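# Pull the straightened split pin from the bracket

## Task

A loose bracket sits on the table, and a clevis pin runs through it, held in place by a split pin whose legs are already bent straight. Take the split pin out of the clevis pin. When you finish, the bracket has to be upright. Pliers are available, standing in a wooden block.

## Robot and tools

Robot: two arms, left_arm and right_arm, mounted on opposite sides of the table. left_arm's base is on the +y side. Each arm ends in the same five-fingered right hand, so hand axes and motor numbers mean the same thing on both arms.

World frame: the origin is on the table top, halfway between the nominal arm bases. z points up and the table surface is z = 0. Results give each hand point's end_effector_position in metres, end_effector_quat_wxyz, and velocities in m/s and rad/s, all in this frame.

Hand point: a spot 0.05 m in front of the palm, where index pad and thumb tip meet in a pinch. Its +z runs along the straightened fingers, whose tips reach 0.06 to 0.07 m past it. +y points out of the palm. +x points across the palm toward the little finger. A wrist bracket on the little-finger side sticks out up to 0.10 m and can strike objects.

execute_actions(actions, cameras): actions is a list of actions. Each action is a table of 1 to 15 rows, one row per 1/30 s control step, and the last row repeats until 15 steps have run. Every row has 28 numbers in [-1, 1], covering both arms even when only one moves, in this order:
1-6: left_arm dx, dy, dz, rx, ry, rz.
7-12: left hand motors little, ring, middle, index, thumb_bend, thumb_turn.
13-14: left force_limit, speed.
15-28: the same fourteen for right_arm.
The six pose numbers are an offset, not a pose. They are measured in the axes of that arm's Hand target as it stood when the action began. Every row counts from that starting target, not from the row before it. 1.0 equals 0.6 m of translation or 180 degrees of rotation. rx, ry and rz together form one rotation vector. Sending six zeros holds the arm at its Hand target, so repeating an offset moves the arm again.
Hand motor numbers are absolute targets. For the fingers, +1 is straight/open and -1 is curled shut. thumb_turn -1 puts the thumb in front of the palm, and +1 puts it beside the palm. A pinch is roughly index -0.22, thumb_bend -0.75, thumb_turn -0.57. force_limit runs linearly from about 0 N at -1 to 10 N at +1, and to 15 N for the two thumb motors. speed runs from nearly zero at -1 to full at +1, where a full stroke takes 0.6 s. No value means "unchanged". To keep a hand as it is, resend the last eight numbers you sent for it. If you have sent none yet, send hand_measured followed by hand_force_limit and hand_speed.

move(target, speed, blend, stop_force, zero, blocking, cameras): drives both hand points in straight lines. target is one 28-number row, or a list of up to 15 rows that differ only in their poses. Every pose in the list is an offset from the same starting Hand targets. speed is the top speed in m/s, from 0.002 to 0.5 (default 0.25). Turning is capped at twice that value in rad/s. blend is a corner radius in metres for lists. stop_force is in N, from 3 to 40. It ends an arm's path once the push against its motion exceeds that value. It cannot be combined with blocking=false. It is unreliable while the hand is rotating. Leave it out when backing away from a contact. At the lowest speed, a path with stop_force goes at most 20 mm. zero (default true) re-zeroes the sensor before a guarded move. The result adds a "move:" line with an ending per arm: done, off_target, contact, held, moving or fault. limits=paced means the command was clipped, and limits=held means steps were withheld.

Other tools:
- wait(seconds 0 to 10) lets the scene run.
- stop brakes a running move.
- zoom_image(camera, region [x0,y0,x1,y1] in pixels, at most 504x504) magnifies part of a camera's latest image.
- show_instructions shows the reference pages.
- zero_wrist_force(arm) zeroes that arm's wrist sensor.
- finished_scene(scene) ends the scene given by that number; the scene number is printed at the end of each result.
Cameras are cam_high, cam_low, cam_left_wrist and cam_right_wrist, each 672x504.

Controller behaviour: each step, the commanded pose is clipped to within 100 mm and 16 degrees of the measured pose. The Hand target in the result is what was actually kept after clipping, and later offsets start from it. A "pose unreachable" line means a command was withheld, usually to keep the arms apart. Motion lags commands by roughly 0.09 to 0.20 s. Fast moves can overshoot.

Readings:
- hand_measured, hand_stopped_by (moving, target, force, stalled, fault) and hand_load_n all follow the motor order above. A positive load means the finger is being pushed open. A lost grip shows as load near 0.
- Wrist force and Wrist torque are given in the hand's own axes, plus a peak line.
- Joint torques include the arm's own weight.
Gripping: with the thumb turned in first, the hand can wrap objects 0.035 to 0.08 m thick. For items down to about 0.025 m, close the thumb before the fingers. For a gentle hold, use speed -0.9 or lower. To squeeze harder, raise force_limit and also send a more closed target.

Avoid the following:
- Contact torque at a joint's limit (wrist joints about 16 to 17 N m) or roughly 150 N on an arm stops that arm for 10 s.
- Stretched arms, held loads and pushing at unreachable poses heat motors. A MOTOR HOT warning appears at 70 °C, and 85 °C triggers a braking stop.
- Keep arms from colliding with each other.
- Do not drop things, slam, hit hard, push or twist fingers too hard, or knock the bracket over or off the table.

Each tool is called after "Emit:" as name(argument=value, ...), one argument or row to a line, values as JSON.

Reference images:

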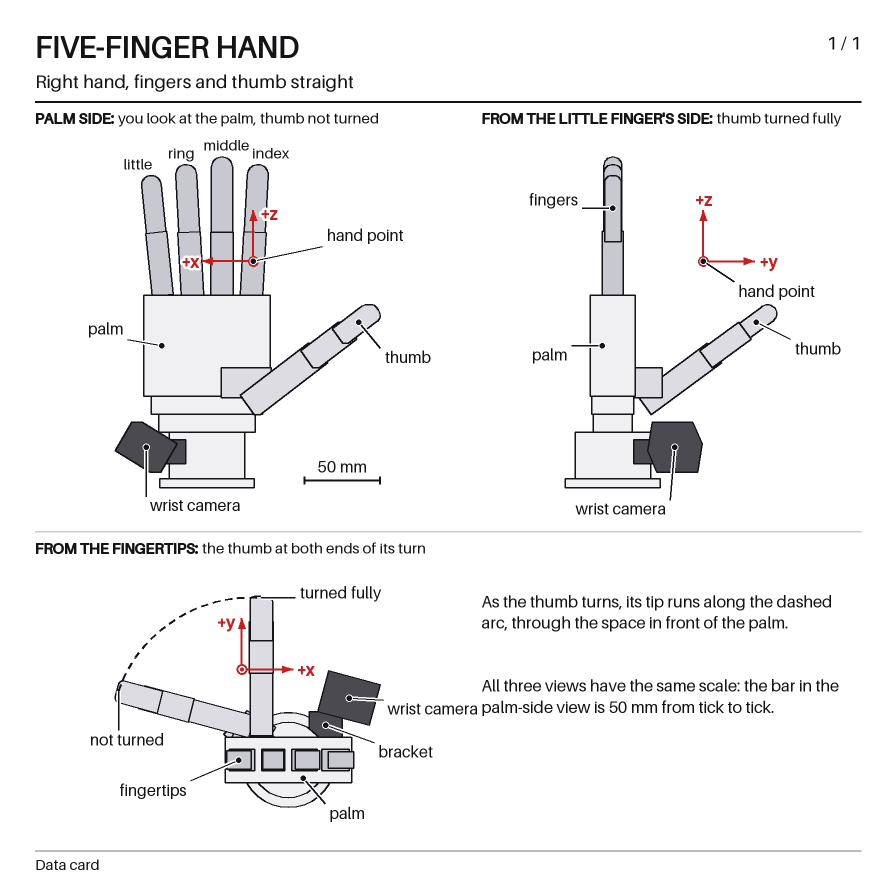

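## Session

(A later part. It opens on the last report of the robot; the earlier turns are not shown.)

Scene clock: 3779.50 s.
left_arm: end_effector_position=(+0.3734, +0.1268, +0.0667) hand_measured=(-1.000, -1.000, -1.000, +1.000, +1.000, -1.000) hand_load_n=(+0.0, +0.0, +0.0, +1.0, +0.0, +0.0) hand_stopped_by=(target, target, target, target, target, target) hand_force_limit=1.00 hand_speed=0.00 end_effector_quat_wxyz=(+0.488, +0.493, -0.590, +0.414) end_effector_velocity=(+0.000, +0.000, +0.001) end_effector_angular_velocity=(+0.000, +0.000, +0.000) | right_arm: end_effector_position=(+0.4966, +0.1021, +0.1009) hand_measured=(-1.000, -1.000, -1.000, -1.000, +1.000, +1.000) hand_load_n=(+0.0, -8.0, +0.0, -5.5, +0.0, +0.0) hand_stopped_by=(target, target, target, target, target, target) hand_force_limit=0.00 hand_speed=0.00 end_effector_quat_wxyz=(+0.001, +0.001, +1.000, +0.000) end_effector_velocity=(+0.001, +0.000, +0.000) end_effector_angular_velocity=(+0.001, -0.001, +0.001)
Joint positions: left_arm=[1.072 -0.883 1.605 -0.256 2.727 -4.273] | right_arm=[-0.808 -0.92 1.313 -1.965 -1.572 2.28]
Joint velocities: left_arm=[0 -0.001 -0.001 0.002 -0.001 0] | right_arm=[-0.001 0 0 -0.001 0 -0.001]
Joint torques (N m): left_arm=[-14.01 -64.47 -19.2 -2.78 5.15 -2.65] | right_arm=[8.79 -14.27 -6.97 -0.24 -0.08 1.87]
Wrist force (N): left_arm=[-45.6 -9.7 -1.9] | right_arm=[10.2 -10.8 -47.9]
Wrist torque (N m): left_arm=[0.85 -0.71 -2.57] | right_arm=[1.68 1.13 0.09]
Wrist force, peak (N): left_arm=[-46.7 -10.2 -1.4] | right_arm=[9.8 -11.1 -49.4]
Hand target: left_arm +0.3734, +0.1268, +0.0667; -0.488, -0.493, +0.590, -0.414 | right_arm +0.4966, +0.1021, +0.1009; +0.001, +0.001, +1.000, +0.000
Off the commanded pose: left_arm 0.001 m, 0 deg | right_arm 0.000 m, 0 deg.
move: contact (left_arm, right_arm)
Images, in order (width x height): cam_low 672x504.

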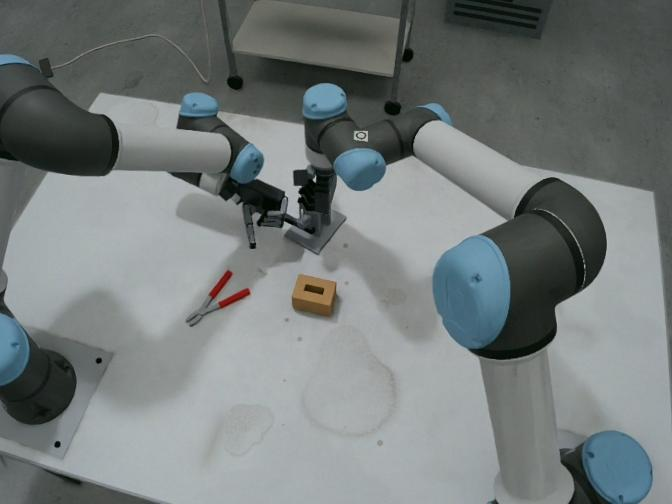

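Emit:
move(
  target=[-0.0049,0,0.0009,0,0,0,-1,-1,-1,1,1,-1,1,0,0,0,0,0,0,0,-1,-1,-1,-1,1,1,0,0],
  speed=0.01,
)

Emit:
zoom_image(
  camera="cam_right_wrist",
  region=[200, 120, 500, 400],
)

Emit:
zoom_image(
  camera="cam_left_wrist",
  region=[200, 120, 500, 400],
)

Emit:
zoom_image(
  camera="cam_high",
  region=[370, 230, 480, 350],
)

Scene clock: 3793.10 s.
left_arm: end_effector_position=(+0.3734, +0.1268, +0.0640) hand_measured=(-1.000, -1.000, -1.000, +1.000, +1.000, -1.000) hand_load_n=(+0.5, +0.0, +0.0, +0.0, +0.0, +0.0) hand_stopped_by=(target, target, target, target, target, target) hand_force_limit=1.00 hand_speed=0.00 end_effector_quat_wxyz=(+0.488, +0.493, -0.590, +0.414) end_effector_velocity=(+0.000, +0.000, -0.002) end_effector_angular_velocity=(+0.000, +0.001, -0.001) | right_arm: end_effector_position=(+0.4966, +0.1021, +0.1008) hand_measured=(-1.000, -1.000, -1.000, -1.000, +1.000, +1.000) hand_load_n=(+0.0, -2.5, +0.0, -6.5, +0.0, +0.0) hand_stopped_by=(target, target, target, target, target, target) hand_force_limit=0.00 hand_speed=0.00 end_effector_quat_wxyz=(+0.001, +0.001, +1.000, +0.000) end_effector_velocity=(-0.001, +0.000, -0.001) end_effector_angular_velocity=(-0.002, +0.002, +0.001)
Joint positions: left_arm=[1.072 -0.879 1.606 -0.261 2.727 -4.273] | right_arm=[-0.808 -0.92 1.313 -1.965 -1.572 2.28]
Joint velocities: left_arm=[0 0.003 0.001 -0.004 0.001 0] | right_arm=[0.001 0 0 0.003 0 -0.001]
Joint torques (N m): left_arm=[-10.55 -44.71 -7.87 -2.17 5.21 1.31] | right_arm=[8.37 -24.05 -2.88 -1.77 -0.04 1.83]
Wrist force (N): left_arm=[-18.4 -1.1 -2.8] | right_arm=[10.2 -7.7 -31.5]
Wrist torque (N m): left_arm=[0.62 0.47 -0.98] | right_arm=[1.17 0.23 0.28]
Wrist force, peak (N): left_arm=[-45.7 -10.1 -1.2] | right_arm=[10.2 -10.9 -48.2]
Hand target: left_arm +0.3734, +0.1268, +0.0637; -0.488, -0.493, +0.590, -0.414 | right_arm +0.4966, +0.1021, +0.1009; +0.001, +0.001, +1.000, +0.000
Off the commanded pose: left_arm 0.000 m, 0 deg | right_arm 0.000 m, 0 deg.
move: done
camera_calibration:
cam_left_wrist: T_world_to_cam=[[-0.974409, 0.0799454, 0.210084, 0.348351], [-0.106227, 0.659892, -0.743814, 0.00775936], [-0.198097, -0.747095, -0.634513, 0.326124], [0, 0, 0, 1]] pos_world=[0.404865, 0.210676, 0.139518]
cam_right_wrist: T_world_to_cam=[[-0.315994, 0.948351, 0.0279035, 0.0515335], [0.819873, 0.258148, 0.511046, -0.482789], [0.477448, 0.184365, -0.8591, -0.0530791], [0, 0, 0, 1]] pos_world=[0.437453, 0.0855453, 0.199689]

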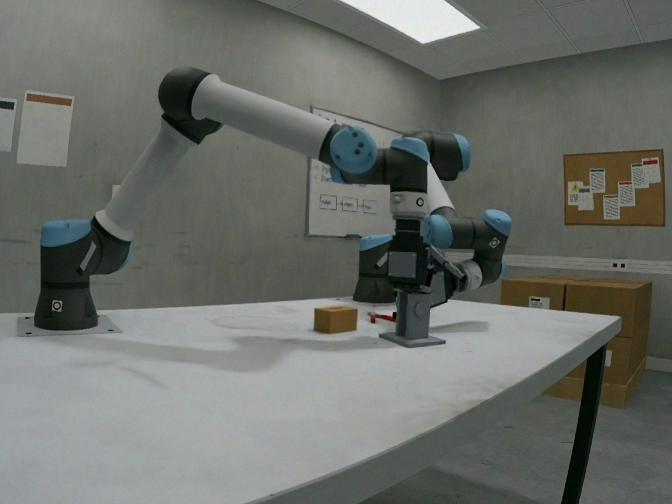

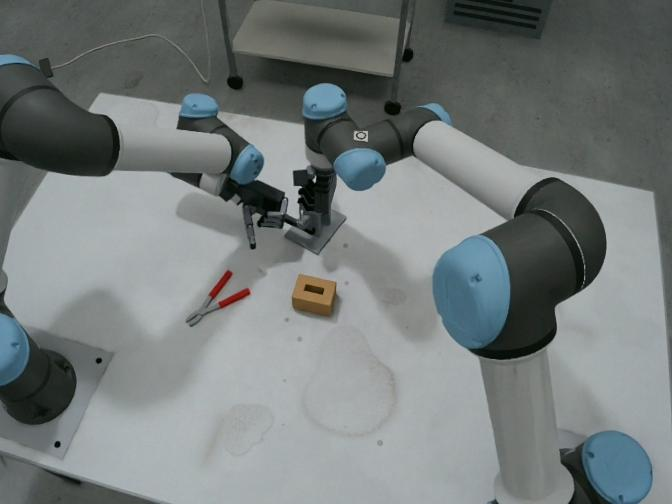

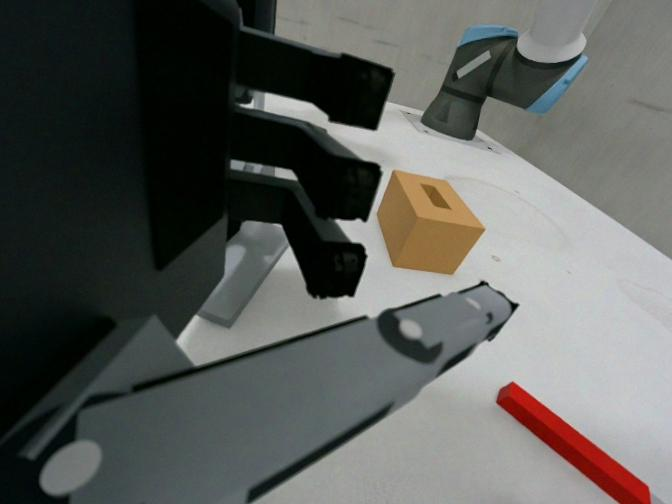

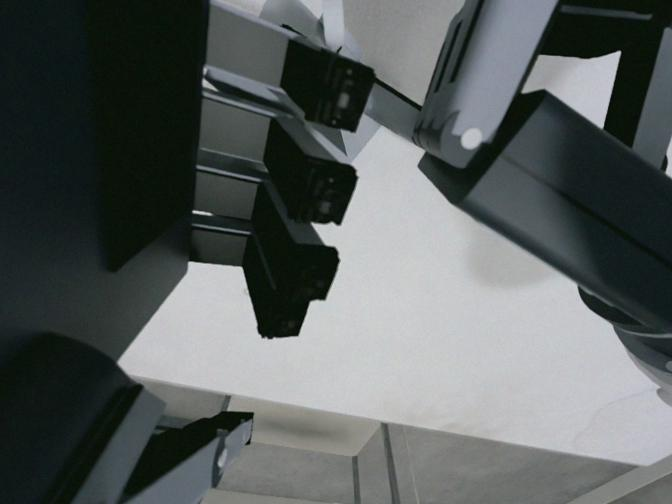

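Scaled by 1.680 from the camera's 672x504 image, which has a finer 960x720 frame.

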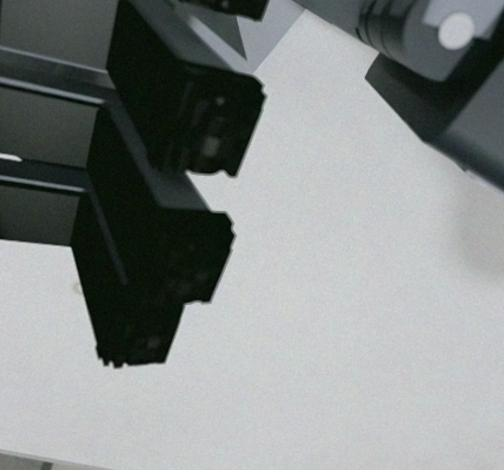

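Scaled by 1.680 from the camera's 672x504 image, which has a finer 960x720 frame.

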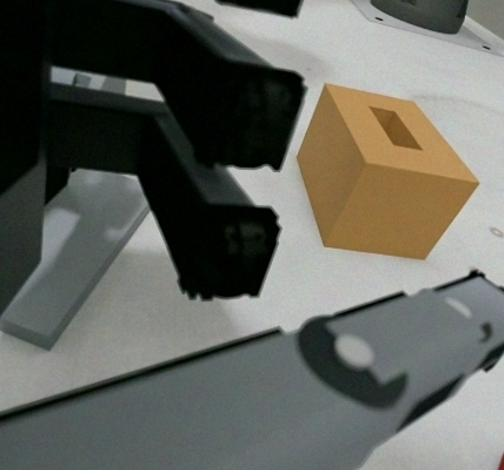

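Scaled by 4.200 from the camera's 672x504 image, which has a finer 960x720 frame.

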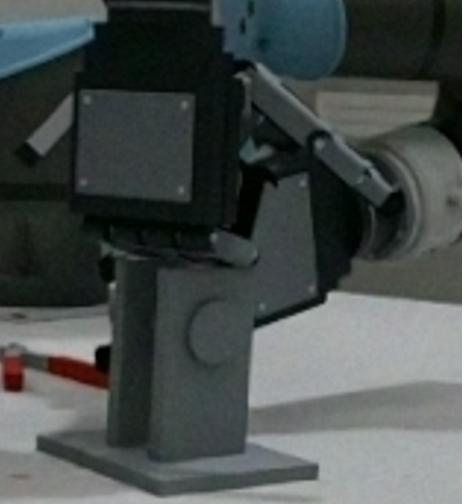

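Emit:
zoom_image(
  camera="cam_right_wrist",
  region=[270, 0, 400, 160],
)

Emit:
zoom_image(
  camera="cam_low",
  region=[285, 195, 325, 235],
)

Scaled by 3.150 from the camera's 672x504 image, which has a finer 960x720 frame.

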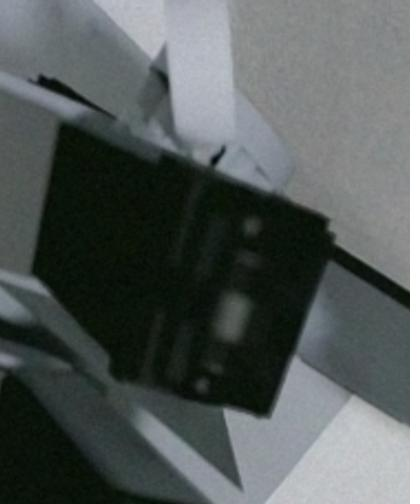

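Scaled by 12.600 from the camera's 672x504 image, which has a finer 960x720 frame.

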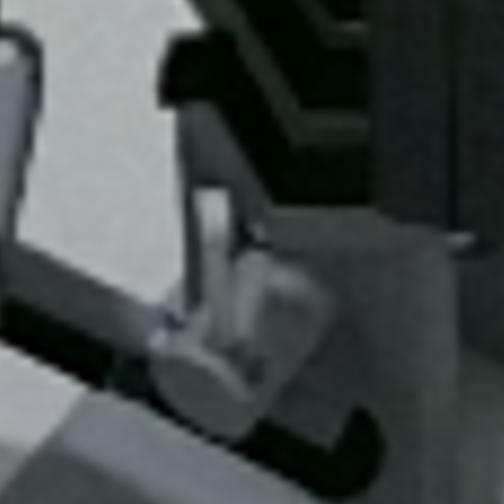

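Emit:
move(
  target=[
    [-0.0164,0,0.003,0,0,0,-1,-1,-1,1,1,-1,1,0,0,0,0,0,0,0,-1,-1,-1,-1,1,1,0,0],
    [-0.04,0,-0.15,0,0,0,-1,-1,-1,1,1,-1,1,0,0,0,0,0,0,0,-1,-1,-1,-1,1,1,0,0],
  ],
  speed=[0.03,0.1],
  cameras=["cam_low"],
)

Emit:
move(
  target=[0,0,0,0,0,0,-1,-1,-1,1,1,-1,1,0,0,0,-0.05,0,0,0,-1,-1,-1,-1,1,1,0,0],
  speed=0.04,
  cameras=["cam_low","cam_right_wrist"],
)

Emit:
zoom_image(
  camera="cam_low",
  region=[285, 195, 325, 235],
)

Scene clock: 3809.33 s.
left_arm: end_effector_position=(+0.3894, +0.2184, +0.0563) hand_measured=(-1.000, -1.000, -1.000, +1.000, +1.000, -1.000) hand_load_n=(+0.0, +0.0, +0.0, +0.0, +0.0, +0.5) hand_stopped_by=(target, target, target, target, target, target) hand_force_limit=1.00 hand_speed=0.00 end_effector_quat_wxyz=(+0.488, +0.493, -0.590, +0.414) end_effector_velocity=(+0.000, +0.000, +0.001) end_effector_angular_velocity=(-0.001, -0.002, -0.001) | right_arm: end_effector_position=(+0.4966, +0.1021, +0.1009) hand_measured=(-1.000, -1.000, -1.000, -1.000, +1.000, +1.000) hand_load_n=(+0.0, -2.0, +0.0, -6.0, +0.0, +0.0) hand_stopped_by=(target, target, target, target, target, target) hand_force_limit=0.00 hand_speed=0.00 end_effector_quat_wxyz=(+0.001, +0.001, +1.000, +0.000) end_effector_velocity=(-0.001, +0.000, +0.000) end_effector_angular_velocity=(+0.000, +0.000, +0.001)
Joint positions: left_arm=[1.244 -0.809 1.547 0.004 2.87 -3.98] | right_arm=[-0.808 -0.92 1.313 -1.965 -1.572 2.28]
Joint velocities: left_arm=[0 -0.001 -0.001 0.002 0.001 0.003] | right_arm=[0.001 -0.001 0 0.001 0 0]
Joint torques (N m): left_arm=[11.04 -40.51 -21.95 3.73 2.75 2.26] | right_arm=[8.58 -33.27 -7.53 -1.89 0.05 1.79]
Wrist force (N): left_arm=[-6.1 4.6 -0.4] | right_arm=[9.6 -7.3 -29.9]
Wrist torque (N m): left_arm=[0.80 0.91 -0.20] | right_arm=[1.10 0.21 0.26]
Wrist force, peak (N): left_arm=[-17.9 -0.8 -3.0] | right_arm=[10.2 -7.7 -31.7]
Hand target: left_arm +0.3894, +0.2184, +0.0563; -0.488, -0.493, +0.590, -0.414 | right_arm +0.4966, +0.1021, +0.1009; +0.001, +0.001, +1.000, +0.000
Off the commanded pose: left_arm 0.000 m, 0 deg | right_arm 0.000 m, 0 deg.
move: done
Images, in order (width x height): cam_low 672x504.

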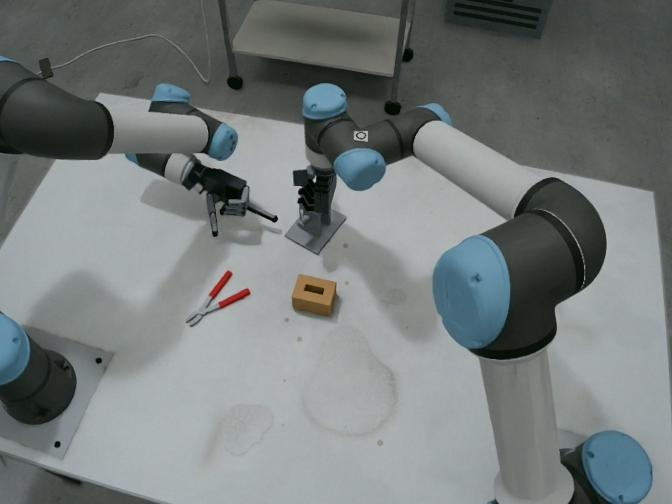

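Scene clock: 3810.53 s.
left_arm: end_effector_position=(+0.3894, +0.2184, +0.0563) hand_measured=(-1.000, -1.000, -1.000, +1.000, +1.000, -1.000) hand_load_n=(+0.0, +0.0, +0.0, +0.0, +0.0, +0.5) hand_stopped_by=(target, target, target, target, target, target) hand_force_limit=1.00 hand_speed=0.00 end_effector_quat_wxyz=(+0.488, +0.493, -0.590, +0.414) end_effector_velocity=(+0.000, +0.000, +0.000) end_effector_angular_velocity=(+0.000, +0.000, +0.000) | right_arm: end_effector_position=(+0.4965, +0.1022, +0.1308) hand_measured=(-1.000, -1.000, -1.000, -1.000, +1.000, +1.000) hand_load_n=(+0.5, +0.0, +0.0, +0.0, +0.0, +0.0) hand_stopped_by=(target, target, target, target, target, target) hand_force_limit=0.00 hand_speed=0.00 end_effector_quat_wxyz=(+0.001, +0.001, +1.000, +0.000) end_effector_velocity=(+0.001, +0.000, +0.001) end_effector_angular_velocity=(+0.000, +0.000, +0.000)
Joint positions: left_arm=[1.244 -0.808 1.547 0.005 2.87 -3.979] | right_arm=[-0.808 -0.946 1.275 -1.902 -1.572 2.28]
Joint velocities: left_arm=[0 0 0 0 0 0] | right_arm=[-0.001 0 -0.002 0.002 0 -0.001]
Joint torques (N m): left_arm=[10.46 -39.01 -21.45 3.97 2.53 2.88] | right_arm=[10.75 -57.94 -31.93 -0.11 0.98 2.53]
Wrist force (N): left_arm=[-6.1 4.3 -0.4] | right_arm=[1.5 1.5 1.4]
Wrist torque (N m): left_arm=[0.77 0.91 -0.21] | right_arm=[0.16 -0.27 0.14]
Wrist force, peak (N): left_arm=[-6.3 4.3 -0.6] | right_arm=[9.6 -7.0 -29.8]
Hand target: left_arm +0.3894, +0.2184, +0.0563; -0.488, -0.493, +0.590, -0.414 | right_arm +0.4965, +0.1022, +0.1309; +0.001, +0.001, +1.000, +0.000
Off the commanded pose: left_arm 0.000 m, 0 deg | right_arm 0.000 m, 0 deg.
move: done
camera_calibration:
cam_right_wrist: T_world_to_cam=[[-0.315997, 0.948348, 0.0279518, 0.05066], [0.819823, 0.258105, 0.511147, -0.497998], [0.477531, 0.184436, -0.859039, -0.0273965], [0, 0, 0, 1]] pos_world=[0.437362, 0.0855457, 0.2296]
Images, in order (width x height): cam_low 672x504, cam_right_wrist 672x504.

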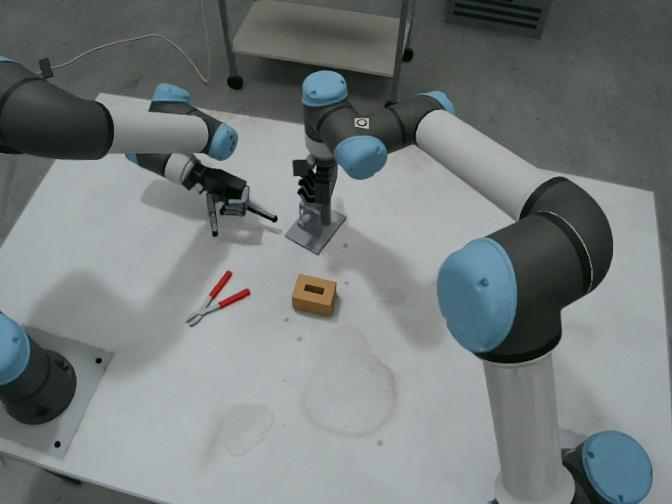

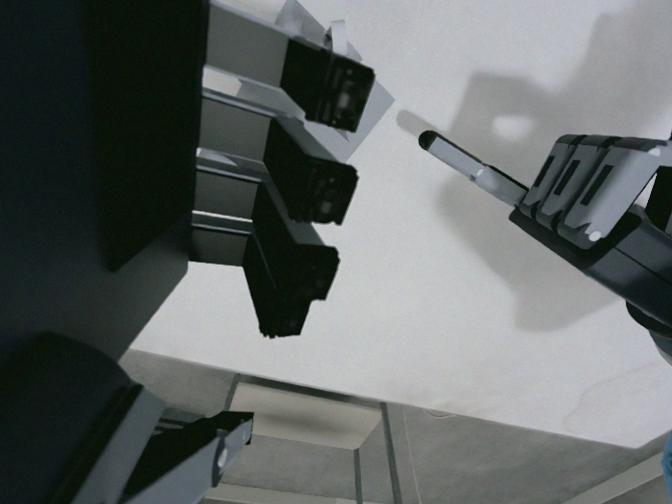

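Scaled by 12.600 from the camera's 672x504 image, which has a finer 960x720 frame.

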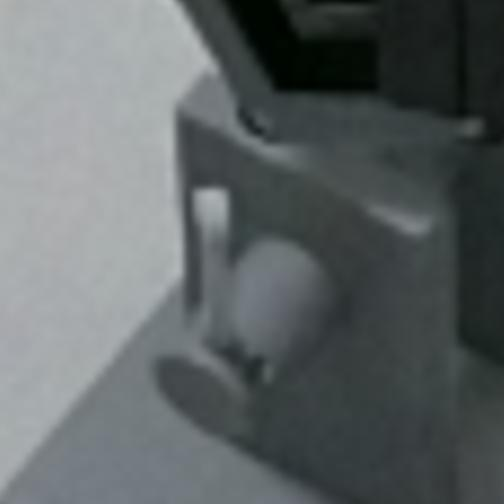

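Emit:
zoom_image(
  camera="cam_right_wrist",
  region=[270, 0, 400, 150],
)

Emit:
move(
  target=[0,0,0,0,0,0,-1,-1,-1,1,1,-1,1,0,0.12,0,-0.1,0,0,0,-1,-1,-1,-1,1,1,0,0],
  speed=0.1,
  cameras=["cam_low","cam_right_wrist"],
)

Scaled by 3.360 from the camera's 672x504 image, which has a finer 960x720 frame.

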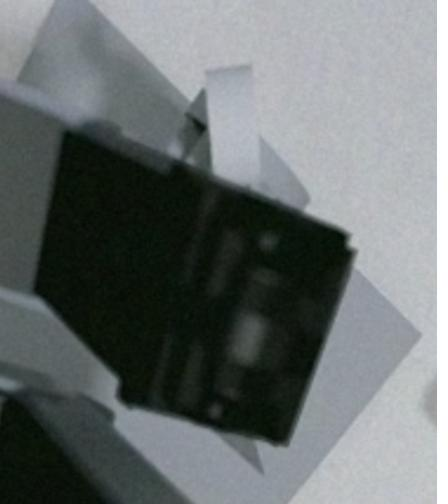

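Scene clock: 3819.53 s.
left_arm: end_effector_position=(+0.3894, +0.2184, +0.0563) hand_measured=(-1.000, -1.000, -1.000, +1.000, +1.000, -1.000) hand_load_n=(+0.0, +0.0, +0.0, +0.0, +0.0, +0.0) hand_stopped_by=(target, target, target, target, target, target) hand_force_limit=1.00 hand_speed=0.00 end_effector_quat_wxyz=(+0.488, +0.493, -0.590, +0.414) end_effector_velocity=(+0.000, +0.000, +0.000) end_effector_angular_velocity=(-0.001, -0.001, -0.001) | right_arm: end_effector_position=(+0.4245, +0.1023, +0.1905) hand_measured=(-1.000, -1.000, -1.000, -1.000, +1.000, +1.000) hand_load_n=(+0.0, +0.0, +0.0, +0.0, +0.0, +0.0) hand_stopped_by=(target, target, target, target, target, target) hand_force_limit=0.00 hand_speed=0.00 end_effector_quat_wxyz=(+0.001, +0.001, +1.000, +0.000) end_effector_velocity=(-0.002, +0.000, +0.001) end_effector_angular_velocity=(+0.000, +0.000, +0.002)
Joint positions: left_arm=[1.244 -0.808 1.547 0.005 2.87 -3.979] | right_arm=[-0.738 -1.09 1.345 -1.828 -1.573 2.35]
Joint velocities: left_arm=[-0.001 0 0 -0.001 0.001 0] | right_arm=[0.003 -0.002 0.001 0.001 0 0.001]
Joint torques (N m): left_arm=[9.08 -41.01 -21.03 3.82 2.47 2.64] | right_arm=[11.88 -53.06 -14.44 0.29 -1.93 2.54]
Wrist force (N): left_arm=[-6.1 4.6 -0.3] | right_arm=[1.4 1.6 1.3]
Wrist torque (N m): left_arm=[0.81 0.90 -0.20] | right_arm=[0.18 -0.25 0.14]
Wrist force, peak (N): left_arm=[-6.2 4.7 -0.5] | right_arm=[1.4 1.7 1.5]
Hand target: left_arm +0.3894, +0.2184, +0.0563; -0.488, -0.493, +0.590, -0.414 | right_arm +0.4243, +0.1023, +0.1907; +0.001, +0.001, +1.000, +0.000
Off the commanded pose: left_arm 0.000 m, 0 deg | right_arm 0.000 m, 0 deg.
move: done
camera_calibration:
cam_right_wrist: T_world_to_cam=[[-0.315998, 0.94835, 0.0278801, 0.0261533], [0.819826, 0.258147, 0.511122, -0.469553], [0.477525, 0.18437, -0.859056, 0.058328], [0, 0, 0, 1]] pos_world=[0.365363, 0.0856572, 0.289377]
Images, in order (width x height): cam_low 672x504, cam_right_wrist 672x504.

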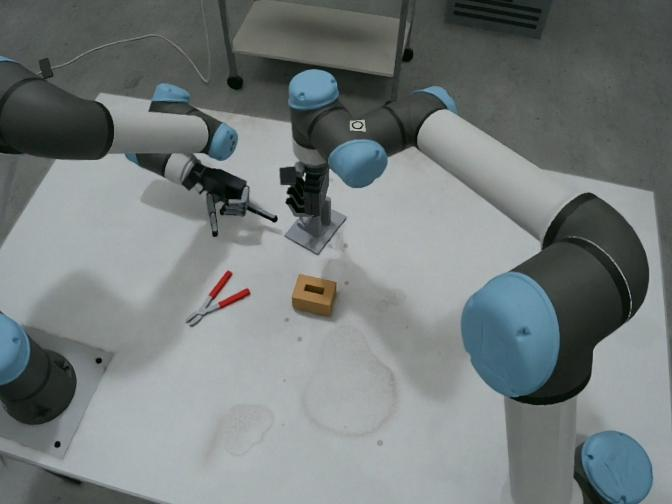

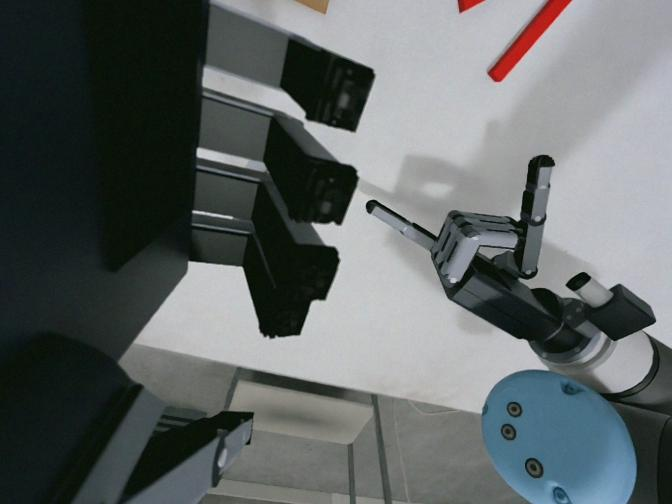

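Emit:
move(
  target=[0,0,0,0,0,0,-1,-1,-1,1,1,-1,1,0,0,-0.12,0,0,0,0,-1,-1,-1,-1,1,1,0,0],
  speed=0.1,
  cameras=["cam_low","cam_right_wrist"],
)

Emit:
zoom_image(
  camera="cam_right_wrist",
  region=[330, 80, 490, 220],
)

Emit:
zoom_image(
  camera="cam_low",
  region=[285, 195, 325, 235],
)

Scene clock: 3828.77 s.
left_arm: end_effector_position=(+0.3894, +0.2184, +0.0563) hand_measured=(-1.000, -1.000, -1.000, +1.000, +1.000, -1.000) hand_load_n=(+0.0, +0.0, +0.0, +0.0, +0.0, +0.5) hand_stopped_by=(target, target, target, target, target, target) hand_force_limit=1.00 hand_speed=0.00 end_effector_quat_wxyz=(+0.488, +0.493, -0.590, +0.414) end_effector_velocity=(+0.000, +0.000, +0.000) end_effector_angular_velocity=(+0.000, +0.000, +0.000) | right_arm: end_effector_position=(+0.4242, +0.0304, +0.1907) hand_measured=(-1.000, -1.000, -1.000, -1.000, +1.000, +1.000) hand_load_n=(+0.0, +0.0, +0.0, +0.0, +0.0, +0.0) hand_stopped_by=(target, target, target, target, target, target) hand_force_limit=0.00 hand_speed=0.00 end_effector_quat_wxyz=(+0.001, +0.001, +1.000, +0.000) end_effector_velocity=(+0.000, -0.001, +0.000) end_effector_angular_velocity=(+0.001, -0.001, -0.001)
Joint positions: left_arm=[1.244 -0.808 1.547 0.005 2.87 -3.979] | right_arm=[-0.821 -1.226 1.542 -1.889 -1.572 2.268]
Joint velocities: left_arm=[-0.001 0.001 0 0 0 0] | right_arm=[-0.001 -0.002 0.003 -0.003 0 0.001]
Joint torques (N m): left_arm=[9.83 -42.02 -18.42 3.98 2.39 2.83] | right_arm=[-11.78 -48.28 -14.48 -4.76 1.76 -1.93]
Wrist force (N): left_arm=[-5.8 4.3 -0.6] | right_arm=[1.3 1.5 1.3]
Wrist torque (N m): left_arm=[0.77 0.87 -0.20] | right_arm=[0.16 -0.24 0.12]
Wrist force, peak (N): left_arm=[-6.4 4.5 -0.5] | right_arm=[1.9 2.3 1.2]
Hand target: left_arm +0.3894, +0.2184, +0.0563; -0.488, -0.493, +0.590, -0.414 | right_arm +0.4242, +0.0303, +0.1907; +0.001, +0.001, +1.000, +0.000
Off the commanded pose: left_arm 0.000 m, 0 deg | right_arm 0.000 m, 0 deg.
move: done
camera_calibration:
cam_right_wrist: T_world_to_cam=[[-0.31599, 0.948351, 0.0279279, 0.0941964], [0.819841, 0.258119, 0.511111, -0.450848], [0.477504, 0.184403, -0.859061, 0.0718545], [0, 0, 0, 1]] pos_world=[0.365078, 0.0137912, 0.28953]
Images, in order (width x height): cam_low 672x504, cam_right_wrist 672x504.

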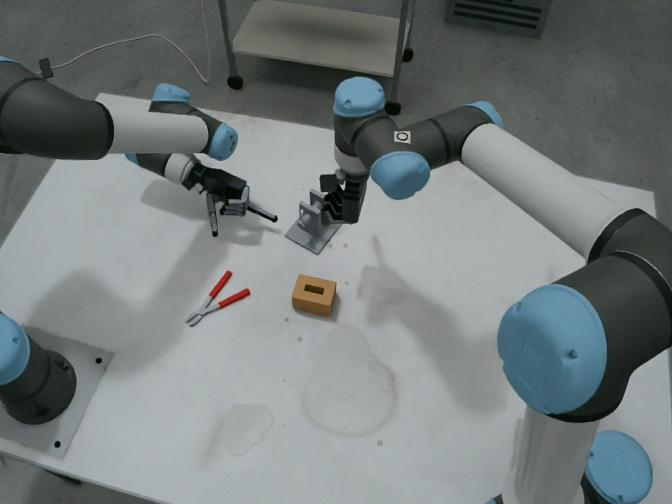

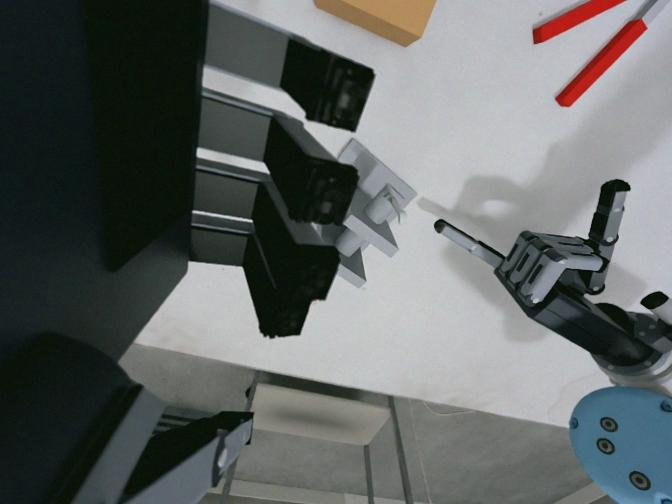

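Scaled by 3.150 from the camera's 672x504 image, which has a finer 960x720 frame.

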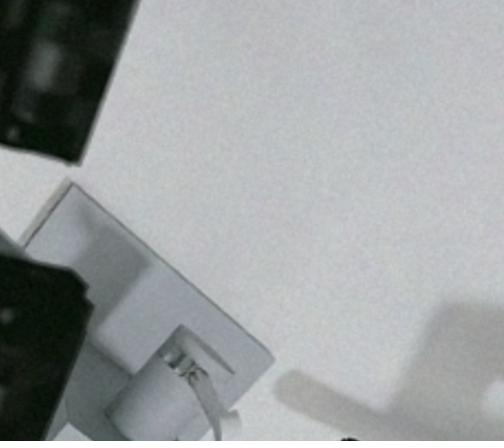

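Scaled by 12.600 from the camera's 672x504 image, which has a finer 960x720 frame.

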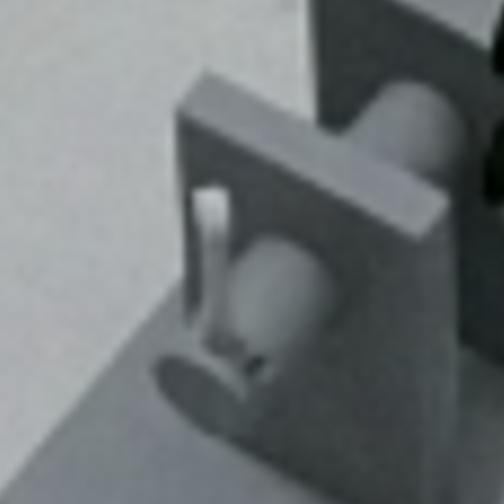

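Emit:
zoom_image(
  camera="cam_right_wrist",
  region=[360, 170, 430, 240],
)

Scaled by 7.200 from the camera's 672x504 image, which has a finer 960x720 frame.

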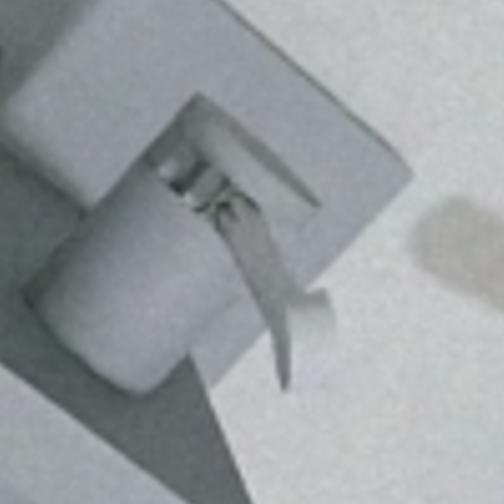

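Emit:
move(
  target=[0.228,0.05,-0.053,0,0,0,-1,-1,-1,1,1,-1,1,0,0,0,0,0,0,0,-1,-1,-1,-1,1,1,0,0],
  speed=0.15,
  cameras=[],
)

Emit:
move(
  target=[0,0,0,0.433,0,0,-1,-1,-1,1,1,-1,1,0,0,0,0,0,0,0,-1,-1,-1,-1,1,1,0,0],
  speed=0.25,
  cameras=["cam_low"],
)

Scene clock: 3871.40 s.
left_arm: end_effector_position=(+0.3601, +0.2302, +0.1964) hand_measured=(-1.000, -1.000, -1.000, +1.000, +1.000, -1.000) hand_load_n=(+0.0, +0.0, +0.0, +0.0, +0.0, +0.0) hand_stopped_by=(target, target, target, target, target, target) hand_force_limit=1.00 hand_speed=0.00 end_effector_quat_wxyz=(+0.488, +0.493, -0.590, +0.414) end_effector_velocity=(+0.000, +0.000, +0.000) end_effector_angular_velocity=(+0.001, +0.001, +0.000) | right_arm: end_effector_position=(+0.4242, +0.0303, +0.1907) hand_measured=(-1.000, -1.000, -1.000, -1.000, +1.000, +1.000) hand_load_n=(+0.0, +0.0, +0.0, +0.0, +0.0, +0.0) hand_stopped_by=(target, target, target, target, target, target) hand_force_limit=0.00 hand_speed=0.00 end_effector_quat_wxyz=(+0.001, +0.001, +1.000, +0.000) end_effector_velocity=(+0.001, +0.000, +0.001) end_effector_angular_velocity=(+0.002, -0.002, +0.000)
Joint positions: left_arm=[1.245 -1.061 1.559 0.246 2.87 -3.978] | right_arm=[-0.821 -1.226 1.542 -1.889 -1.572 2.268]
Joint velocities: left_arm=[0 0 -0.001 0.004 -0.001 0.002] | right_arm=[-0.001 -0.001 0 -0.002 0 -0.002]
Joint torques (N m): left_arm=[12 -49.94 -24.55 3.81 -0.56 2.65] | right_arm=[-12.51 -45.68 -18.98 -4.54 1.78 -2.15]
Wrist force (N): left_arm=[-5.8 4.3 -0.7] | right_arm=[1.3 1.5 1.2]
Wrist torque (N m): left_arm=[0.76 0.88 -0.21] | right_arm=[0.16 -0.24 0.12]
Wrist force, peak (N): left_arm=[-6.4 4.6 -0.8] | right_arm=[1.4 1.6 1.6]
Hand target: left_arm +0.3601, +0.2302, +0.1965; -0.488, -0.493, +0.590, -0.414 | right_arm +0.4242, +0.0303, +0.1907; +0.001, +0.001, +1.000, +0.000
Off the commanded pose: left_arm 0.000 m, 0 deg | right_arm 0.000 m, 0 deg.
move: done
No camera images: "cameras" was empty.

Scene clock: 3875.03 s.
left_arm: end_effector_position=(+0.3597, +0.2301, +0.1969) hand_measured=(-1.000, -1.000, -1.000, +1.000, +1.000, -1.000) hand_load_n=(+0.5, +0.0, +0.0, +0.0, +0.0, +0.0) hand_stopped_by=(target, target, target, target, target, target) hand_force_limit=1.00 hand_speed=0.00 end_effector_quat_wxyz=(+0.070, +0.690, -0.198, +0.692) end_effector_velocity=(+0.000, +0.000, +0.000) end_effector_angular_velocity=(+0.000, -0.001, +0.002) | right_arm: end_effector_position=(+0.4242, +0.0303, +0.1907) hand_measured=(-1.000, -1.000, -1.000, -1.000, +1.000, +1.000) hand_load_n=(+0.0, +0.0, +0.0, +0.0, +0.0, +0.0) hand_stopped_by=(target, target, target, target, target, target) hand_force_limit=0.00 hand_speed=0.00 end_effector_quat_wxyz=(+0.001, +0.001, +1.000, +0.000) end_effector_velocity=(+0.001, +0.000, +0.000) end_effector_angular_velocity=(+0.000, +0.000, -0.003)
Joint positions: left_arm=[0.379 -1.875 2.479 -0.555 0.712 -4.57] | right_arm=[-0.821 -1.226 1.542 -1.889 -1.572 2.268]
Joint velocities: left_arm=[-0.001 0 0 -0.001 -0.003 0] | right_arm=[-0.001 0 0 0 0 0.002]
Joint torques (N m): left_arm=[-8.17 3.61 -8.83 -3.78 -1.28 2.7] | right_arm=[-12.54 -45.53 -16.31 -4.51 1.74 -2.09]
Wrist force (N): left_arm=[-6.1 4.2 -0.7] | right_arm=[1.3 1.5 1.4]
Wrist torque (N m): left_arm=[0.72 0.89 -0.21] | right_arm=[0.15 -0.25 0.12]
Wrist force, peak (N): left_arm=[-6.7 4.2 -1.0] | right_arm=[1.4 1.5 1.5]
Hand target: left_arm +0.3597, +0.2301, +0.1969; +0.070, +0.690, -0.198, +0.692 | right_arm +0.4242, +0.0303, +0.1907; +0.001, +0.001, +1.000, +0.000
Off the commanded pose: left_arm 0.001 m, 0 deg | right_arm 0.000 m, 0 deg.
move: done
Images, in order (width x height): cam_low 672x504.

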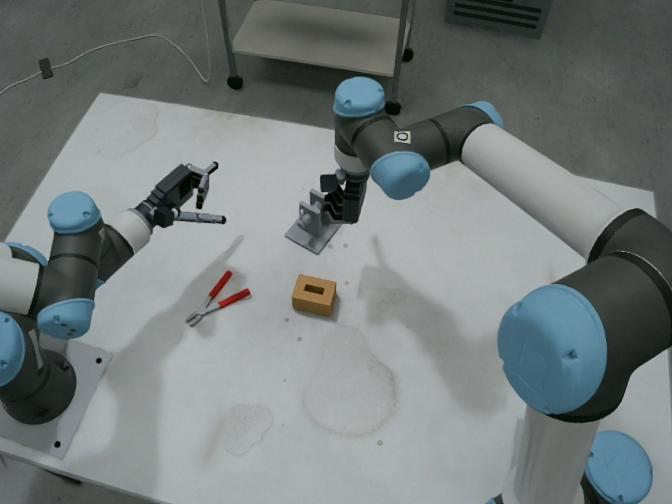

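Emit:
move(
  target=[0,0,0,0,0,-0.057,-1,-1,-1,0.05,-0.6,-0.57,1,0,0,0,0,0,0,0,-1,-1,-1,-1,1,1,0,0],
  speed=0.1,
  cameras=["cam_left_wrist","cam_low"],
)

Emit:
zoom_image(
  camera="cam_low",
  region=[140, 150, 240, 240],
)

Scene clock: 3884.70 s.
left_arm: end_effector_position=(+0.3598, +0.2301, +0.1969) hand_measured=(-1.000, -1.000, -1.000, +0.050, -0.600, -0.570) hand_load_n=(+0.0, +0.0, +0.0, +0.0, +0.0, +0.5) hand_stopped_by=(target, target, target, target, target, target) hand_force_limit=1.00 hand_speed=0.00 end_effector_quat_wxyz=(+0.131, +0.705, -0.135, +0.683) end_effector_velocity=(+0.000, +0.000, +0.001) end_effector_angular_velocity=(-0.004, -0.001, +0.000) | right_arm: end_effector_position=(+0.4242, +0.0303, +0.1907) hand_measured=(-1.000, -1.000, -1.000, -1.000, +1.000, +1.000) hand_load_n=(+0.0, +0.0, -0.5, +0.0, +0.0, +0.0) hand_stopped_by=(target, target, target, target, target, target) hand_force_limit=0.00 hand_speed=0.00 end_effector_quat_wxyz=(+0.001, +0.001, +1.000, +0.000) end_effector_velocity=(-0.001, +0.000, +0.000) end_effector_angular_velocity=(-0.001, +0.001, +0.000)
Joint positions: left_arm=[0.4 -1.859 2.501 -0.595 0.733 -4.747] | right_arm=[-0.821 -1.226 1.542 -1.889 -1.572 2.268]
Joint velocities: left_arm=[-0.001 -0.001 0 -0.004 -0.001 0] | right_arm=[0.001 -0.001 0 0.002 0 0.001]
Joint torques (N m): left_arm=[10.93 3.13 -10.22 -3.82 1.29 -2.52] | right_arm=[-12.27 -45.2 -16.6 -4.25 1.77 -2.06]
Wrist force (N): left_arm=[-6.0 3.9 -0.6] | right_arm=[1.4 1.4 1.4]
Wrist torque (N m): left_arm=[0.68 0.88 -0.21] | right_arm=[0.14 -0.26 0.13]
Wrist force, peak (N): left_arm=[-6.2 4.2 -0.5] | right_arm=[1.5 1.7 1.3]
Hand target: left_arm +0.3598, +0.2301, +0.1969; +0.131, +0.705, -0.135, +0.683 | right_arm +0.4242, +0.0303, +0.1907; +0.001, +0.001, +1.000, +0.000
Off the commanded pose: left_arm 0.000 m, 0 deg | right_arm 0.000 m, 0 deg.
move: done
camera_calibration:
cam_left_wrist: T_world_to_cam=[[-0.309005, -0.923247, 0.22832, 0.28673], [-0.559562, -0.0176314, -0.828601, 0.372683], [0.769029, -0.383801, -0.511166, 0.0291201], [0, 0, 0, 1]] pos_world=[0.274746, 0.28247, 0.258224]
Images, in order (width x height): cam_low 672x504, cam_left_wrist 672x504.

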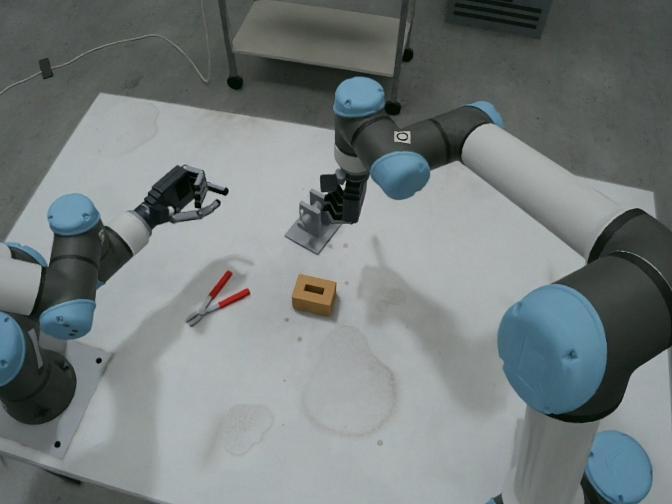

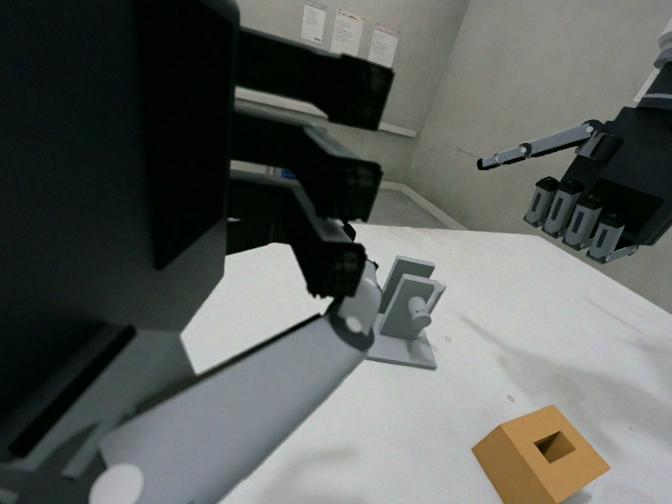

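Scaled by 5.040 from the camera's 672x504 image, which has a finer 960x720 frame.

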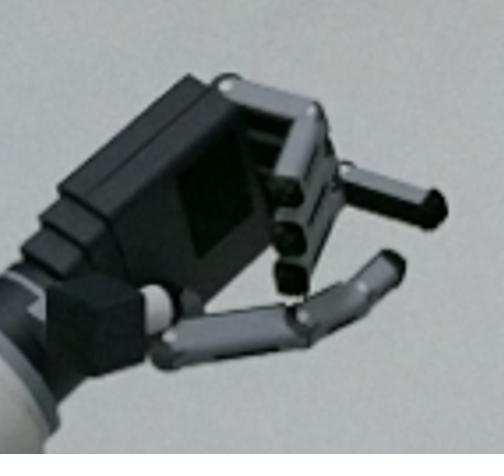

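Emit:
zoom_image(
  camera="cam_left_wrist",
  region=[370, 240, 460, 330],
)

Scaled by 5.600 from the camera's 672x504 image, which has a finer 960x720 frame.

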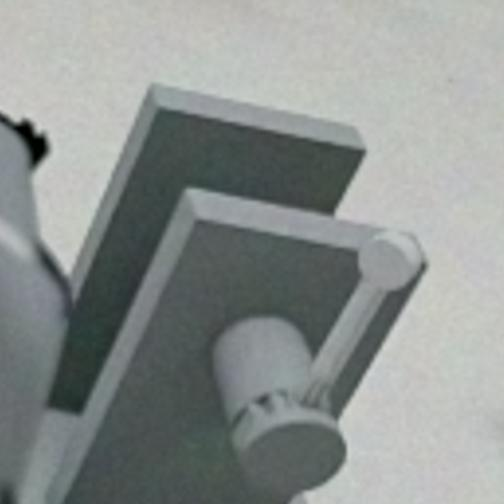

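Emit:
move(
  target=[0,0,0,-0.239,0,0,-1,-1,-1,1,1,-1,1,0,0,0,0,0,0,0,-1,-1,-1,-1,1,1,0,0],
  speed=0.25,
  cameras=["cam_low"],
)

Scene clock: 3919.20 s.
left_arm: end_effector_position=(+0.3602, +0.2302, +0.1968) hand_measured=(-1.000, -1.000, -1.000, +1.000, +1.000, -0.846) hand_load_n=(+0.0, +0.0, +0.0, +0.0, +0.0, +0.0) hand_stopped_by=(target, target, target, target, target, force) hand_force_limit=1.00 hand_speed=0.00 end_effector_quat_wxyz=(+0.380, +0.608, -0.377, +0.586) end_effector_velocity=(+0.000, +0.000, +0.000) end_effector_angular_velocity=(+0.001, +0.001, -0.001) | right_arm: end_effector_position=(+0.4242, +0.0303, +0.1907) hand_measured=(-1.000, -1.000, -1.000, -1.000, +1.000, +1.000) hand_load_n=(+0.0, +0.0, +0.0, +0.0, +0.0, +0.0) hand_stopped_by=(target, target, target, target, target, target) hand_force_limit=0.00 hand_speed=0.00 end_effector_quat_wxyz=(+0.001, +0.001, +1.000, +0.000) end_effector_velocity=(+0.000, +0.000, +0.000) end_effector_angular_velocity=(-0.001, +0.000, +0.001)
Joint positions: left_arm=[1.148 -1.505 2.213 -0.678 2.231 -4.715] | right_arm=[-0.821 -1.226 1.542 -1.889 -1.572 2.268]
Joint velocities: left_arm=[0.001 0.002 -0.002 0.001 0.002 0] | right_arm=[0 0 0 0.001 -0.001 -0.001]
Joint torques (N m): left_arm=[11.24 -15.24 -26.16 1.27 1.07 -2.01] | right_arm=[-11.75 -44.92 -17.41 -4.17 1.81 -2.05]
Wrist force (N): left_arm=[-5.5 4.1 -0.1] | right_arm=[1.3 1.4 1.3]
Wrist torque (N m): left_arm=[0.68 0.79 -0.17] | right_arm=[0.15 -0.25 0.12]
Wrist force, peak (N): left_arm=[-6.2 4.4 -0.2] | right_arm=[1.4 1.5 1.6]
Hand target: left_arm +0.3602, +0.2302, +0.1968; +0.380, +0.608, -0.377, +0.586 | right_arm +0.4242, +0.0303, +0.1907; +0.001, +0.001, +1.000, +0.000
Off the commanded pose: left_arm 0.000 m, 0 deg | right_arm 0.000 m, 0 deg.
move: done
Images, in order (width x height): cam_low 672x504.

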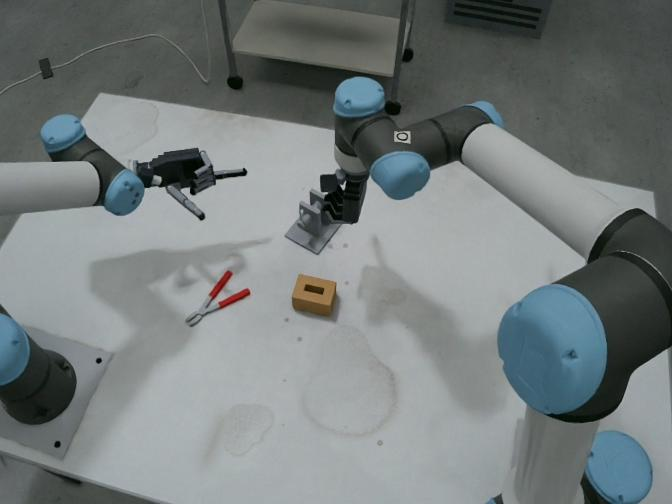

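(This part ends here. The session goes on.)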